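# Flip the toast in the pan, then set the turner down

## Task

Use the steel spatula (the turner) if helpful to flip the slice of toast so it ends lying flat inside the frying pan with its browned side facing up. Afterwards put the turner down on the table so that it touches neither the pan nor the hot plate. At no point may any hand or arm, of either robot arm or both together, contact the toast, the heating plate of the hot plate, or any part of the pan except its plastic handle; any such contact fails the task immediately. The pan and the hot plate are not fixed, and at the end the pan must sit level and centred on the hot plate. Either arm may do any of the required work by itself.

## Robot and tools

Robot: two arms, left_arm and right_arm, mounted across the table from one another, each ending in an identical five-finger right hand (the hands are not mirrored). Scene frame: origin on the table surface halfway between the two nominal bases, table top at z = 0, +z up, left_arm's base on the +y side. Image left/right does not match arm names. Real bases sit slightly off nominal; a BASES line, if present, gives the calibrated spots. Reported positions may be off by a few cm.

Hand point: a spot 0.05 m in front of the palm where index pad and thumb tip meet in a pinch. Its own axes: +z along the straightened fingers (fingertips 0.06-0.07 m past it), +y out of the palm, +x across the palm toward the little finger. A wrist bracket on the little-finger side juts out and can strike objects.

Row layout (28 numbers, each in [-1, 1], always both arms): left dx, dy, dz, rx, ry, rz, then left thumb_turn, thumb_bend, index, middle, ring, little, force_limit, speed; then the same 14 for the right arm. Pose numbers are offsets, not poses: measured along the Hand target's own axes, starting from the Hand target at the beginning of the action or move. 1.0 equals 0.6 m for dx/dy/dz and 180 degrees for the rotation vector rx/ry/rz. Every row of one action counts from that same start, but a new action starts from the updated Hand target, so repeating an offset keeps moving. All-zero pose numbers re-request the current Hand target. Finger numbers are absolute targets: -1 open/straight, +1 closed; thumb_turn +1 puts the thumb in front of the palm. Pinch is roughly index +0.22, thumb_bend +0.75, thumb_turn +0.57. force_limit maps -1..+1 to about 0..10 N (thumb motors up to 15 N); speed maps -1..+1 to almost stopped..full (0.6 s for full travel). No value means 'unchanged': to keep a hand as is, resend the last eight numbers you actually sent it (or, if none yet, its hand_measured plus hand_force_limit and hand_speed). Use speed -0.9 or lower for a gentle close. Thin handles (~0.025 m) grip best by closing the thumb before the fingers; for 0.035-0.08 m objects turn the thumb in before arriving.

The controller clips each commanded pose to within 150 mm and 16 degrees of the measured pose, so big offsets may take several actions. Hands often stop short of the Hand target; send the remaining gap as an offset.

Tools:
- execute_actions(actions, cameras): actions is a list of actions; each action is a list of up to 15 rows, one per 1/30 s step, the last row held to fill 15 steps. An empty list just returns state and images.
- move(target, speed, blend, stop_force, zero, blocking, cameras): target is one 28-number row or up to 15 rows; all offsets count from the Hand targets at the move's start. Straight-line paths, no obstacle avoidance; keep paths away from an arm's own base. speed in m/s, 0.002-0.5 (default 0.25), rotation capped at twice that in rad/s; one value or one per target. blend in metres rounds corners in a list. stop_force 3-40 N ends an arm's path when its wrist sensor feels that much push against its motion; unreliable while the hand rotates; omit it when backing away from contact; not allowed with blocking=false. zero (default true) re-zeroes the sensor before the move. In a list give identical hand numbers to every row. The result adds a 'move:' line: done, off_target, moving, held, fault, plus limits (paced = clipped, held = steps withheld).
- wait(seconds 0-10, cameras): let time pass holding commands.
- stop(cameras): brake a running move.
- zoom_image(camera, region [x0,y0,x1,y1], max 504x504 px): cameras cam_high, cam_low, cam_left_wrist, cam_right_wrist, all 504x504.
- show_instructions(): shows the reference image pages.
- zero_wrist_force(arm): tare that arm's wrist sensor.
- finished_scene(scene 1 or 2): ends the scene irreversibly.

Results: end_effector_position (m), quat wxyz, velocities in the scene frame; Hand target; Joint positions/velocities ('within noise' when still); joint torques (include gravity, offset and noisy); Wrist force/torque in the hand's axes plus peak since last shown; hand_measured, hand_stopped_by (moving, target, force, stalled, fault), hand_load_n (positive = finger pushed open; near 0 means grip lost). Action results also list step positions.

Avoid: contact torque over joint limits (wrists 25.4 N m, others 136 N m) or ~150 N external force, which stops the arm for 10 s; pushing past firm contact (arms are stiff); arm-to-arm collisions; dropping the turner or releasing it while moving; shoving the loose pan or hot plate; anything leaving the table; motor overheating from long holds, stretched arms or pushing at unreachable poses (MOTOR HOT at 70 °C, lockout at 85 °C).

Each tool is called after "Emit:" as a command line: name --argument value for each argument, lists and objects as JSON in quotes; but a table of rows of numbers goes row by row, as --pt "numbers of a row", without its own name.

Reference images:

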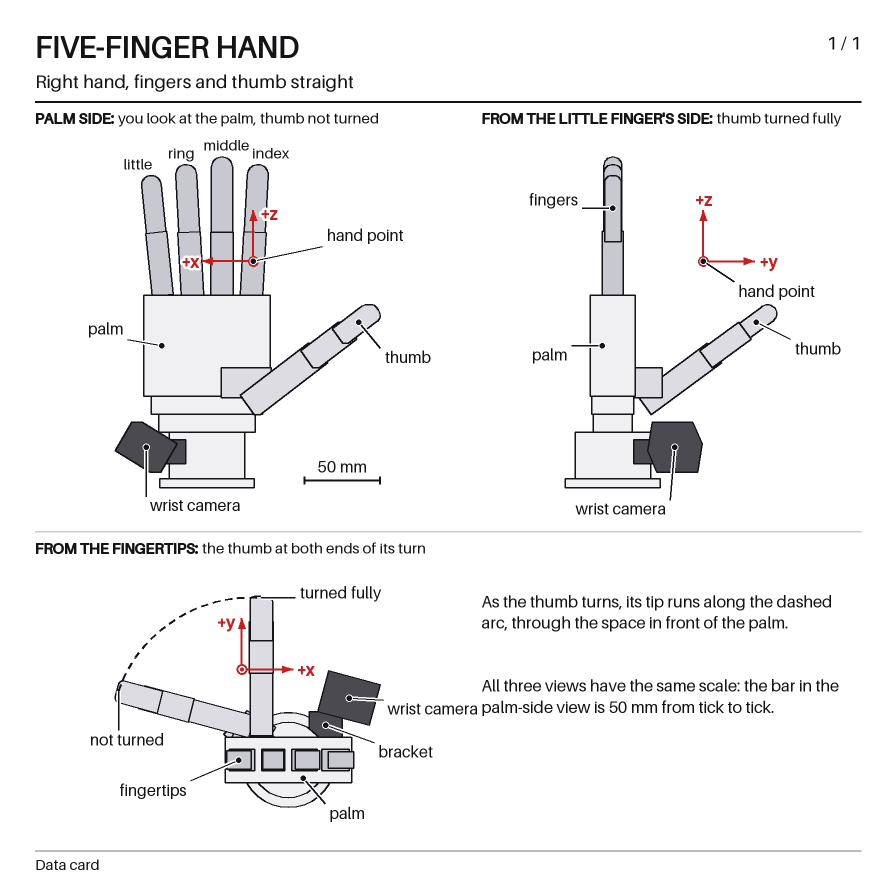

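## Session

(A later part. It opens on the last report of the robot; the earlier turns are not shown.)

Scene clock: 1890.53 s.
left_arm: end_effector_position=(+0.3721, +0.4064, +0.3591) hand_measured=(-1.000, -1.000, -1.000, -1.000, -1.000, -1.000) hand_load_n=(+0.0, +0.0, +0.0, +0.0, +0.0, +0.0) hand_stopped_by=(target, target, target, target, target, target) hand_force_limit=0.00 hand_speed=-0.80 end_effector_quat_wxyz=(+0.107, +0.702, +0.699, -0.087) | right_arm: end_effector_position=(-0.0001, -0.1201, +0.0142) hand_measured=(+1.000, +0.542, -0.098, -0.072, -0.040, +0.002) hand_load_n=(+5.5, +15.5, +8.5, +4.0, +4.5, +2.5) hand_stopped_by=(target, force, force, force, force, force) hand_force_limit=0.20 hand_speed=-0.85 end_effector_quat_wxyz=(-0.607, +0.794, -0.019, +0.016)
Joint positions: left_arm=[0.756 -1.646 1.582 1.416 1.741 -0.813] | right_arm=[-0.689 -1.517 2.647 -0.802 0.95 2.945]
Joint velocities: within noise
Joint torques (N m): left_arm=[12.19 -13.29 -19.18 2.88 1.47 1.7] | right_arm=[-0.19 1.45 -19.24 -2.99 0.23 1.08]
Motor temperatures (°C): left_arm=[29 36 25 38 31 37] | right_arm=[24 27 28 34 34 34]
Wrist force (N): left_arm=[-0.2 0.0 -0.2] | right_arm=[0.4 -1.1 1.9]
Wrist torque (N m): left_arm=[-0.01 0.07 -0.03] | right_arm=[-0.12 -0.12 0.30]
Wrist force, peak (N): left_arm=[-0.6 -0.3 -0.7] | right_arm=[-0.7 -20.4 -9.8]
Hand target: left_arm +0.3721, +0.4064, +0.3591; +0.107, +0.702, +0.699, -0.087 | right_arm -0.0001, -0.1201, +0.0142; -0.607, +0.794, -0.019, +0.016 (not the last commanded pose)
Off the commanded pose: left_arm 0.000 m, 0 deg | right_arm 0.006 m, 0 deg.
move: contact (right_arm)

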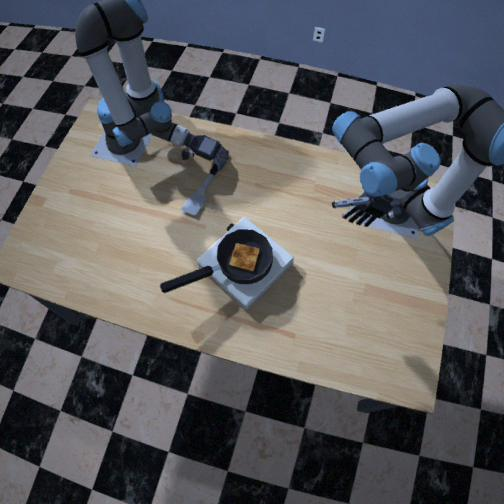

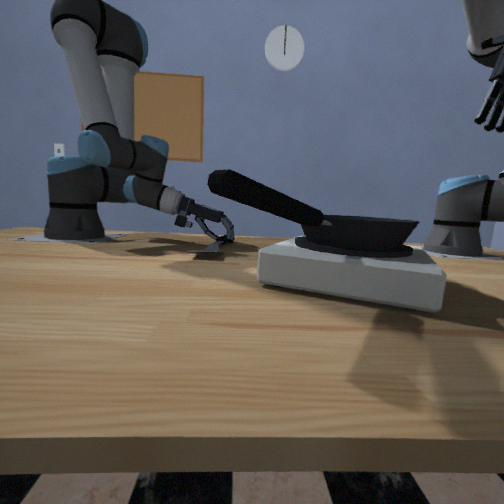

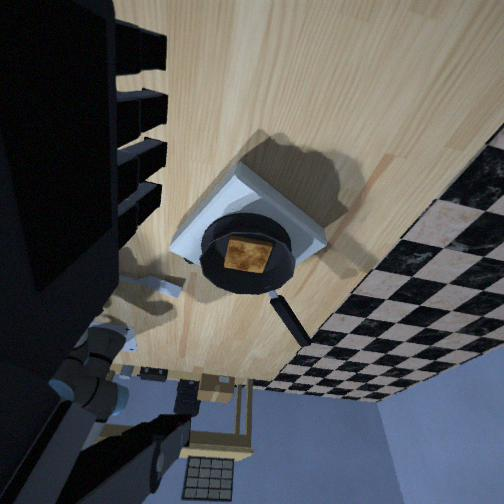

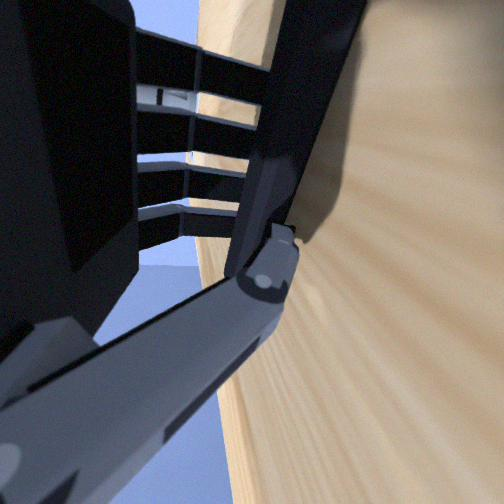

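Emit:
execute_actions --actions '[[[0,0,0,0,0,0,-1,-1,-1,-1,-1,-1,0,-0.8,0,0,0,0,0,0,1,0.45,-0.35,-0.35,-0.3,-0.25,0.2,-0.7]],[[0,0,0,0,0,0,-1,-1,-1,-1,-1,-1,0,-0.8,0,0,0,0,0,0,1,0.3,-0.6,-0.6,-0.6,-0.6,0.2,-0.5]]]'

Emit:
zoom_image --camera "cam_high" --region '[150, 90, 270, 210]'

Emit:
zoom_image --camera "cam_low" --region '[150, 170, 270, 290]'

Scene clock: 1903.63 s.
left_arm: end_effector_position=(+0.3721, +0.4064, +0.3591) hand_measured=(-1.000, -1.000, -1.000, -1.000, -1.000, -1.000) hand_load_n=(+0.0, +0.0, +0.0, +0.0, +0.0, +0.0) hand_stopped_by=(target, target, target, target, target, target) hand_force_limit=0.00 hand_speed=-0.80 end_effector_quat_wxyz=(+0.107, +0.702, +0.699, -0.087) | right_arm: end_effector_position=(-0.0001, -0.1201, +0.0142) hand_measured=(+1.000, +0.306, -0.600, -0.600, -0.600, -0.600) hand_load_n=(+0.0, -3.5, +0.0, +0.0, +0.0, +0.0) hand_stopped_by=(target, target, target, target, target, target) hand_force_limit=0.20 hand_speed=-0.50 end_effector_quat_wxyz=(-0.607, +0.794, -0.019, +0.016)
Joint positions: left_arm=[0.756 -1.646 1.582 1.416 1.741 -0.813] | right_arm=[-0.689 -1.517 2.647 -0.802 0.95 2.945]
Joint velocities: within noise
Joint torques (N m): left_arm=[11.23 -11.06 -18.22 2.8 1.44 1.63] | right_arm=[-6.5 -0.57 -16.68 -1.83 -1.64 -2.07]
Motor temperatures (°C): left_arm=[29 36 25 38 31 36] | right_arm=[24 27 28 34 34 34]
Wrist force (N): left_arm=[-0.6 0.0 -0.1] | right_arm=[0.0 -5.3 2.7]
Wrist torque (N m): left_arm=[-0.02 0.13 -0.05] | right_arm=[-0.22 -0.07 0.03]
Wrist force, peak (N): left_arm=[-0.8 0.0 -0.1] | right_arm=[0.0 -5.5 3.3]
Hand target: left_arm +0.3721, +0.4064, +0.3591; +0.107, +0.702, +0.699, -0.087 | right_arm -0.0001, -0.1201, +0.0142; -0.607, +0.794, -0.019, +0.016
Off the commanded pose: left_arm 0.000 m, 0 deg | right_arm 0.000 m, 0 deg.
Step readings (end_effector_position of left_arm | right_arm):
0: (+0.3721, +0.4064, +0.3591) | (-0.0001, -0.1201, +0.0142)
1: (+0.3721, +0.4064, +0.3591) | (-0.0001, -0.1201, +0.0142)
2: (+0.3721, +0.4064, +0.3591) | (-0.0001, -0.1201, +0.0142)
4: (+0.3721, +0.4064, +0.3591) | (-0.0001, -0.1201, +0.0142)
8: (+0.3721, +0.4064, +0.3591) | (-0.0001, -0.1201, +0.0142)
15: (+0.3721, +0.4064, +0.3591) | (-0.0001, -0.1201, +0.0142)
16: (+0.3721, +0.4064, +0.3591) | (-0.0001, -0.1201, +0.0142)
17: (+0.3721, +0.4064, +0.3591) | (-0.0001, -0.1201, +0.0142)
19: (+0.3721, +0.4064, +0.3591) | (-0.0001, -0.1201, +0.0142)
23: (+0.3721, +0.4064, +0.3591) | (-0.0001, -0.1201, +0.0142)
30: (+0.3721, +0.4064, +0.3591) | (-0.0001, -0.1201, +0.0142)

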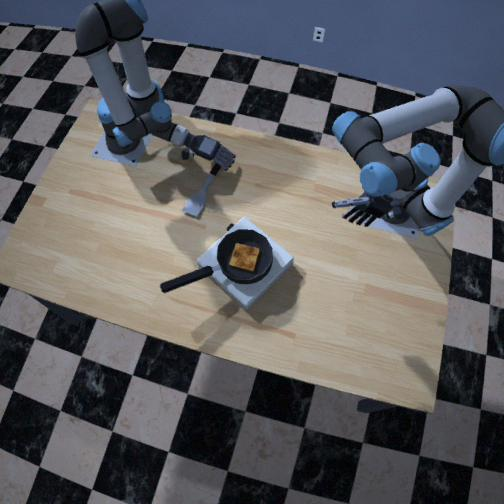

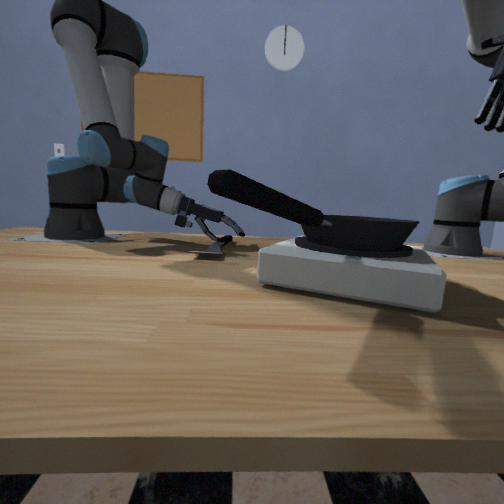

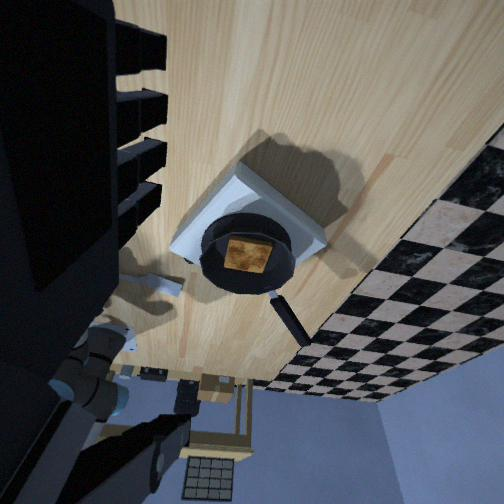

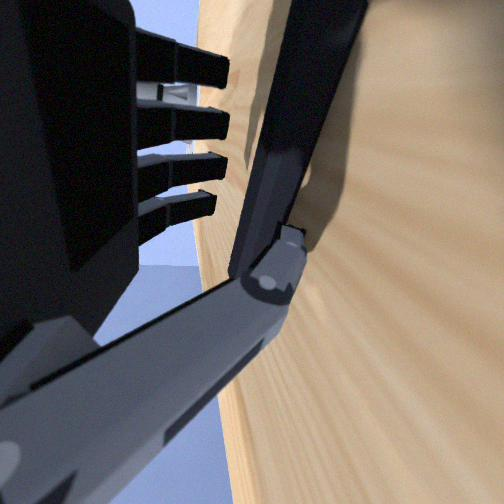

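Scaled by 4.200.

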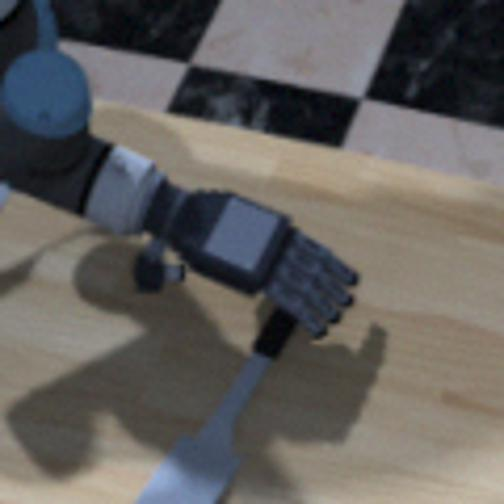

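Scaled by 4.200.

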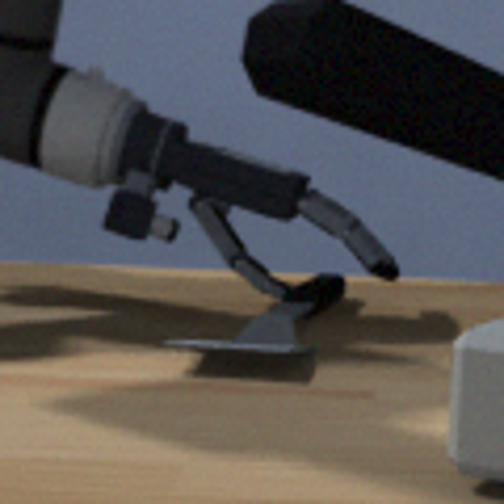

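Emit:
execute_actions --actions '[[[0,0,0,0,0,0,-1,-1,-1,-1,-1,-1,0,-0.8,0,0,0,0,0,0,1,0.3,-1,-1,-1,-1,0.2,-0.3]]]' --cameras '[]'

Emit:
move --pt "0 0 0 0 0 0 -1 -1 -1 -1 -1 -1 0 -0.8 0.0013 0 -0.0258 0 0 0 1 0.3 -1 -1 -1 -1 0.2 -0.3" --speed 0.03 --cameras '["cam_low","cam_right_wrist"]'

Emit:
zoom_image --camera "cam_low" --region '[150, 170, 270, 290]'

Scene clock: 1921.77 s.
left_arm: end_effector_position=(+0.3721, +0.4064, +0.3591) hand_measured=(-1.000, -1.000, -1.000, -1.000, -1.000, -1.000) hand_load_n=(+0.0, +0.0, +0.0, +0.0, +0.0, +0.0) hand_stopped_by=(target, target, target, target, target, target) hand_force_limit=0.00 hand_speed=-0.80 end_effector_quat_wxyz=(+0.107, +0.702, +0.699, -0.087) | right_arm: end_effector_position=(-0.0001, -0.1201, +0.0142) hand_measured=(+1.000, +0.306, -1.000, -1.000, -1.000, -1.000) hand_load_n=(+0.0, -3.5, +0.0, +0.0, -0.5, +0.0) hand_stopped_by=(target, target, target, target, target, target) hand_force_limit=0.20 hand_speed=-0.30 end_effector_quat_wxyz=(-0.607, +0.794, -0.019, +0.016)
Joint positions: left_arm=[0.756 -1.646 1.582 1.416 1.741 -0.813] | right_arm=[-0.689 -1.517 2.647 -0.802 0.95 2.945]
Joint velocities: within noise
Joint torques (N m): left_arm=[10.62 -10.82 -19.21 2.9 1.58 1.84] | right_arm=[-5.14 -5.32 -13.31 -0.82 1.34 -1.55]
Motor temperatures (°C): left_arm=[28 36 25 38 31 36] | right_arm=[24 27 28 34 34 34]
Wrist force (N): left_arm=[-0.5 -0.1 -0.1] | right_arm=[0.2 -5.1 2.6]
Wrist torque (N m): left_arm=[-0.03 0.12 -0.05] | right_arm=[-0.20 -0.08 0.05]
Wrist force, peak (N): left_arm=[-0.7 -0.2 -0.1] | right_arm=[-0.2 -5.5 2.8]
Hand target: left_arm +0.3721, +0.4064, +0.3591; +0.107, +0.702, +0.699, -0.087 | right_arm -0.0001, -0.1201, +0.0142; -0.607, +0.794, -0.019, +0.016
Off the commanded pose: left_arm 0.000 m, 0 deg | right_arm 0.000 m, 0 deg.
Step readings (end_effector_position of left_arm | right_arm):
0: (+0.3721, +0.4064, +0.3591) | (-0.0001, -0.1201, +0.0142)
1: (+0.3721, +0.4064, +0.3591) | (-0.0001, -0.1201, +0.0142)
2: (+0.3721, +0.4064, +0.3591) | (-0.0001, -0.1201, +0.0142)
4: (+0.3721, +0.4064, +0.3591) | (-0.0001, -0.1201, +0.0142)
8: (+0.3721, +0.4064, +0.3591) | (-0.0001, -0.1201, +0.0142)
15: (+0.3721, +0.4064, +0.3591) | (-0.0001, -0.1201, +0.0142)
No camera images: "cameras" was empty.

Scene clock: 1922.60 s.
left_arm: end_effector_position=(+0.3721, +0.4064, +0.3591) hand_measured=(-1.000, -1.000, -1.000, -1.000, -1.000, -1.000) hand_load_n=(+0.0, +0.0, +0.0, +0.0, +0.0, +0.0) hand_stopped_by=(target, target, target, target, target, target) hand_force_limit=0.00 hand_speed=-0.80 end_effector_quat_wxyz=(+0.107, +0.702, +0.699, -0.087) | right_arm: end_effector_position=(-0.0001, -0.1351, +0.0182) hand_measured=(+1.000, +0.304, -1.000, -1.000, -1.000, -1.000) hand_load_n=(+0.0, +0.0, -0.5, +0.0, +0.0, +0.0) hand_stopped_by=(target, target, target, target, target, target) hand_force_limit=0.20 hand_speed=-0.30 end_effector_quat_wxyz=(-0.607, +0.794, -0.019, +0.016)
Joint positions: left_arm=[0.756 -1.646 1.582 1.416 1.741 -0.813] | right_arm=[-0.757 -1.575 2.688 -0.768 0.887 2.917]
Joint velocities: within noise
Joint torques (N m): left_arm=[11.88 -10.6 -17.26 2.86 1.32 1.76] | right_arm=[7.22 3.36 -19.59 -3.1 1.78 2.67]
Motor temperatures (°C): left_arm=[28 36 25 38 31 36] | right_arm=[24 27 28 34 34 34]
Wrist force (N): left_arm=[-0.2 0.0 -0.3] | right_arm=[-0.1 -1.6 1.8]
Wrist torque (N m): left_arm=[0.00 0.09 -0.03] | right_arm=[-0.21 0.01 0.05]
Wrist force, peak (N): left_arm=[-0.8 -0.4 -0.3] | right_arm=[-0.1 -4.4 3.4]
Hand target: left_arm +0.3721, +0.4064, +0.3591; +0.107, +0.702, +0.699, -0.087 | right_arm -0.0001, -0.1351, +0.0183; -0.607, +0.794, -0.019, +0.016
Off the commanded pose: left_arm 0.000 m, 0 deg | right_arm 0.000 m, 0 deg.
move: done
Images, in order (width x height): cam_low 504x504, cam_right_wrist 504x504.

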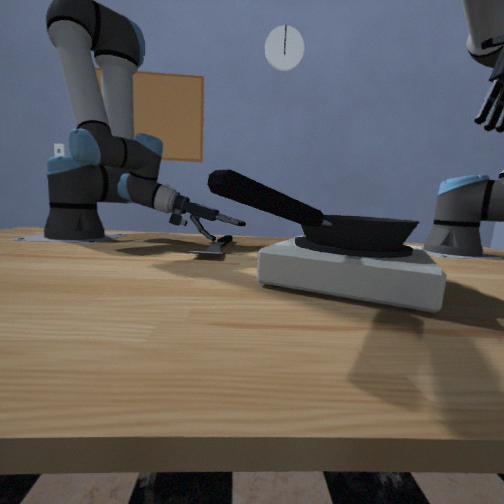

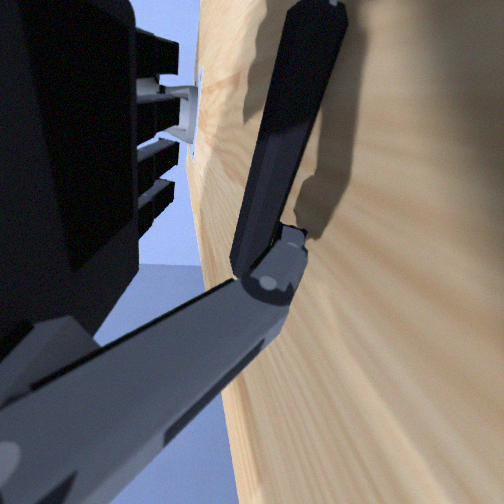

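Scaled by 4.200.

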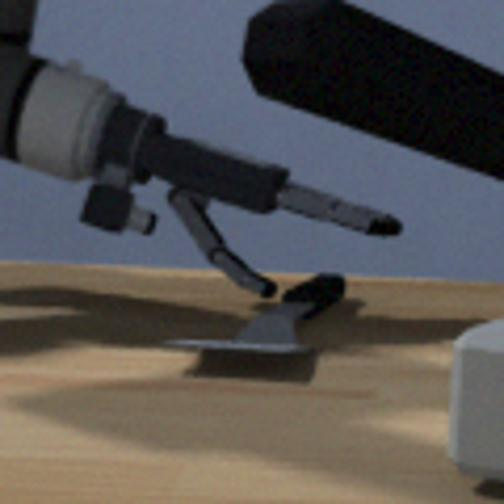

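Emit:
move --pt "0 0 0 0 0 0 -1 -1 -1 -1 -1 -1 0 -0.8 0.003 -0.18 -0.1005 0 0 0 1 0.3 -1 -1 -1 -1 0.2 -0.3" --speed 0.15

Emit:
zoom_image --camera "cam_low" --region '[150, 170, 270, 290]'

Emit:
zoom_image --camera "cam_high" --region '[150, 120, 330, 300]'

Scene clock: 1930.57 s.
left_arm: end_effector_position=(+0.3721, +0.4064, +0.3591) hand_measured=(-1.000, -1.000, -1.000, -1.000, -1.000, -1.000) hand_load_n=(+0.0, +0.0, +0.0, +0.0, +0.0, +0.0) hand_stopped_by=(target, target, target, target, target, target) hand_force_limit=0.00 hand_speed=-0.80 end_effector_quat_wxyz=(+0.107, +0.702, +0.699, -0.087) | right_arm: end_effector_position=(+0.0000, -0.1650, +0.1382) hand_measured=(+1.000, +0.304, -1.000, -1.000, -1.000, -1.000) hand_load_n=(+0.0, +0.0, +0.0, +0.0, +0.0, +0.0) hand_stopped_by=(target, target, target, target, target, target) hand_force_limit=0.20 hand_speed=-0.30 end_effector_quat_wxyz=(-0.607, +0.794, -0.019, +0.016)
Joint positions: left_arm=[0.756 -1.646 1.582 1.416 1.741 -0.813] | right_arm=[-0.956 -2.113 2.571 -0.04 0.701 2.813]
Joint velocities: within noise
Joint torques (N m): left_arm=[10.11 -9.2 -16.8 2.8 1.39 1.59] | right_arm=[-3.13 3.51 -27.25 2.14 0.72 2.36]
Motor temperatures (°C): left_arm=[28 36 25 38 31 36] | right_arm=[24 27 28 33 34 34]
Wrist force (N): left_arm=[-0.7 -0.1 0.1] | right_arm=[0.3 -1.2 2.0]
Wrist torque (N m): left_arm=[-0.05 0.14 -0.07] | right_arm=[-0.16 -0.06 0.08]
Wrist force, peak (N): left_arm=[-0.6 -0.2 -0.5] | right_arm=[0.2 -1.6 2.5]
Hand target: left_arm +0.3721, +0.4064, +0.3591; +0.107, +0.702, +0.699, -0.087 | right_arm +0.0000, -0.1650, +0.1383; -0.607, +0.794, -0.019, +0.016
Off the commanded pose: left_arm 0.000 m, 0 deg | right_arm 0.000 m, 0 deg.
move: done

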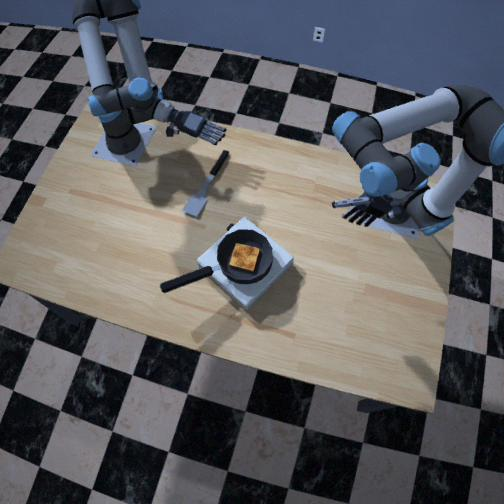

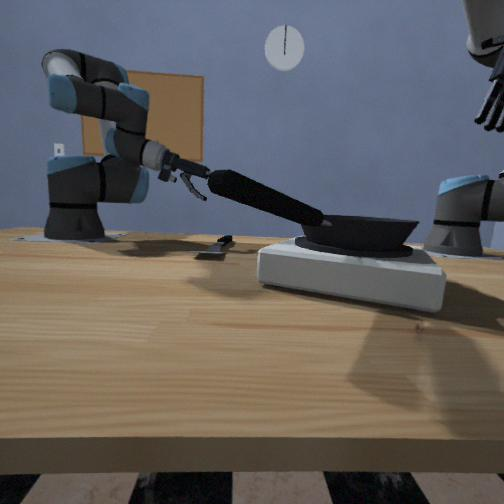

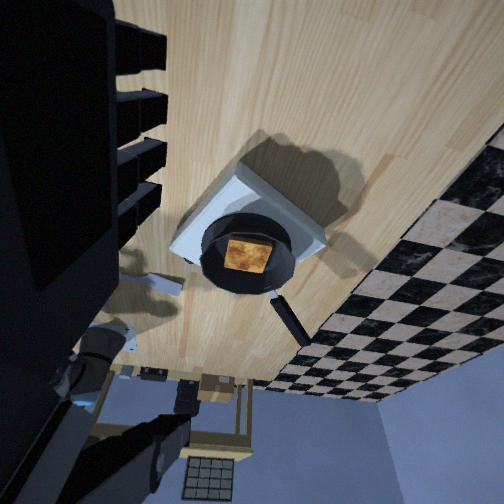

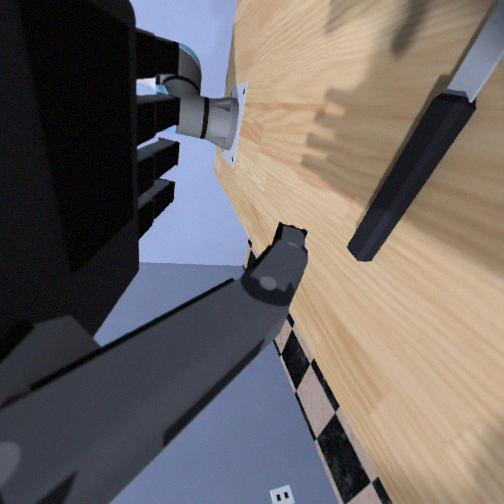

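Scaled by 4.200.

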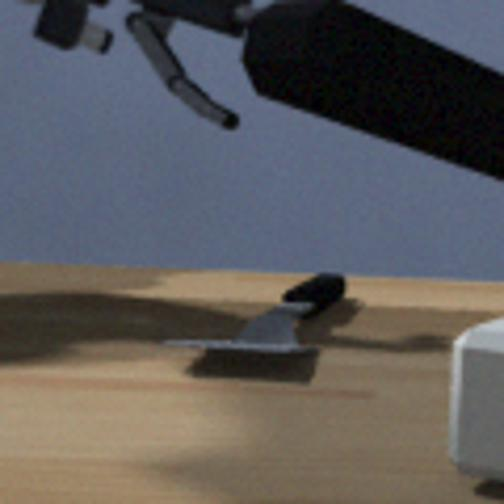

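Scaled by 2.800.

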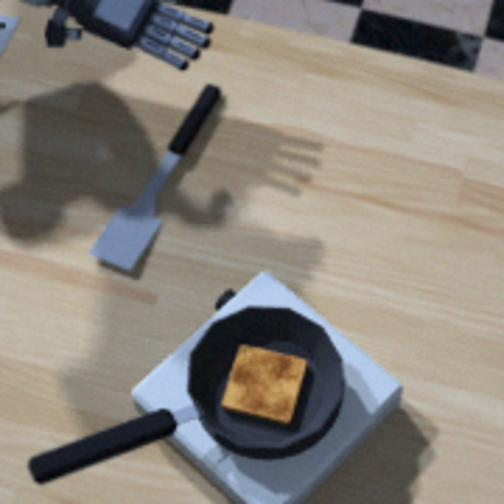

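Emit:
zoom_image --camera "cam_high" --region '[190, 210, 300, 320]'

Scaled by 4.582.

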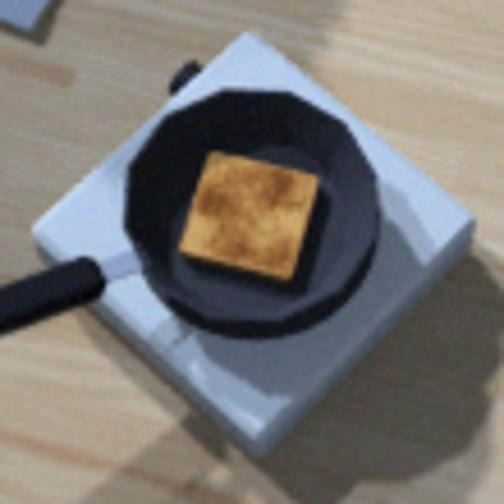

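Emit:
zoom_image --camera "cam_high" --region '[210, 250, 280, 295]'

Emit:
zoom_image --camera "cam_high" --region '[210, 220, 280, 265]'

Scaled by 7.200.

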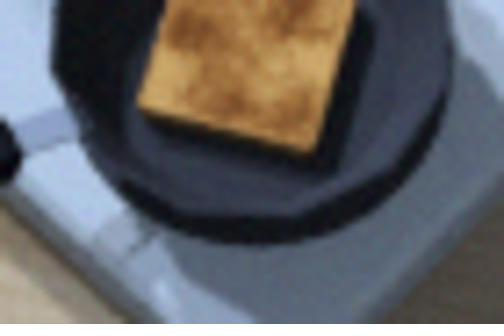

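Scaled by 7.200.

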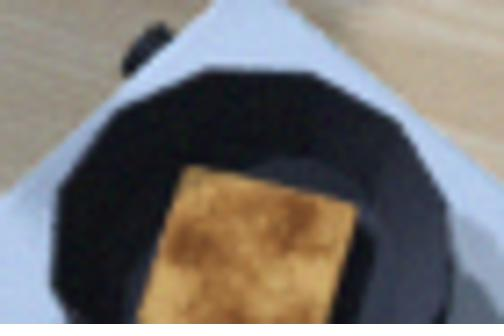

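Emit:
finished_scene --scene 1

The scene is finished: the task was done.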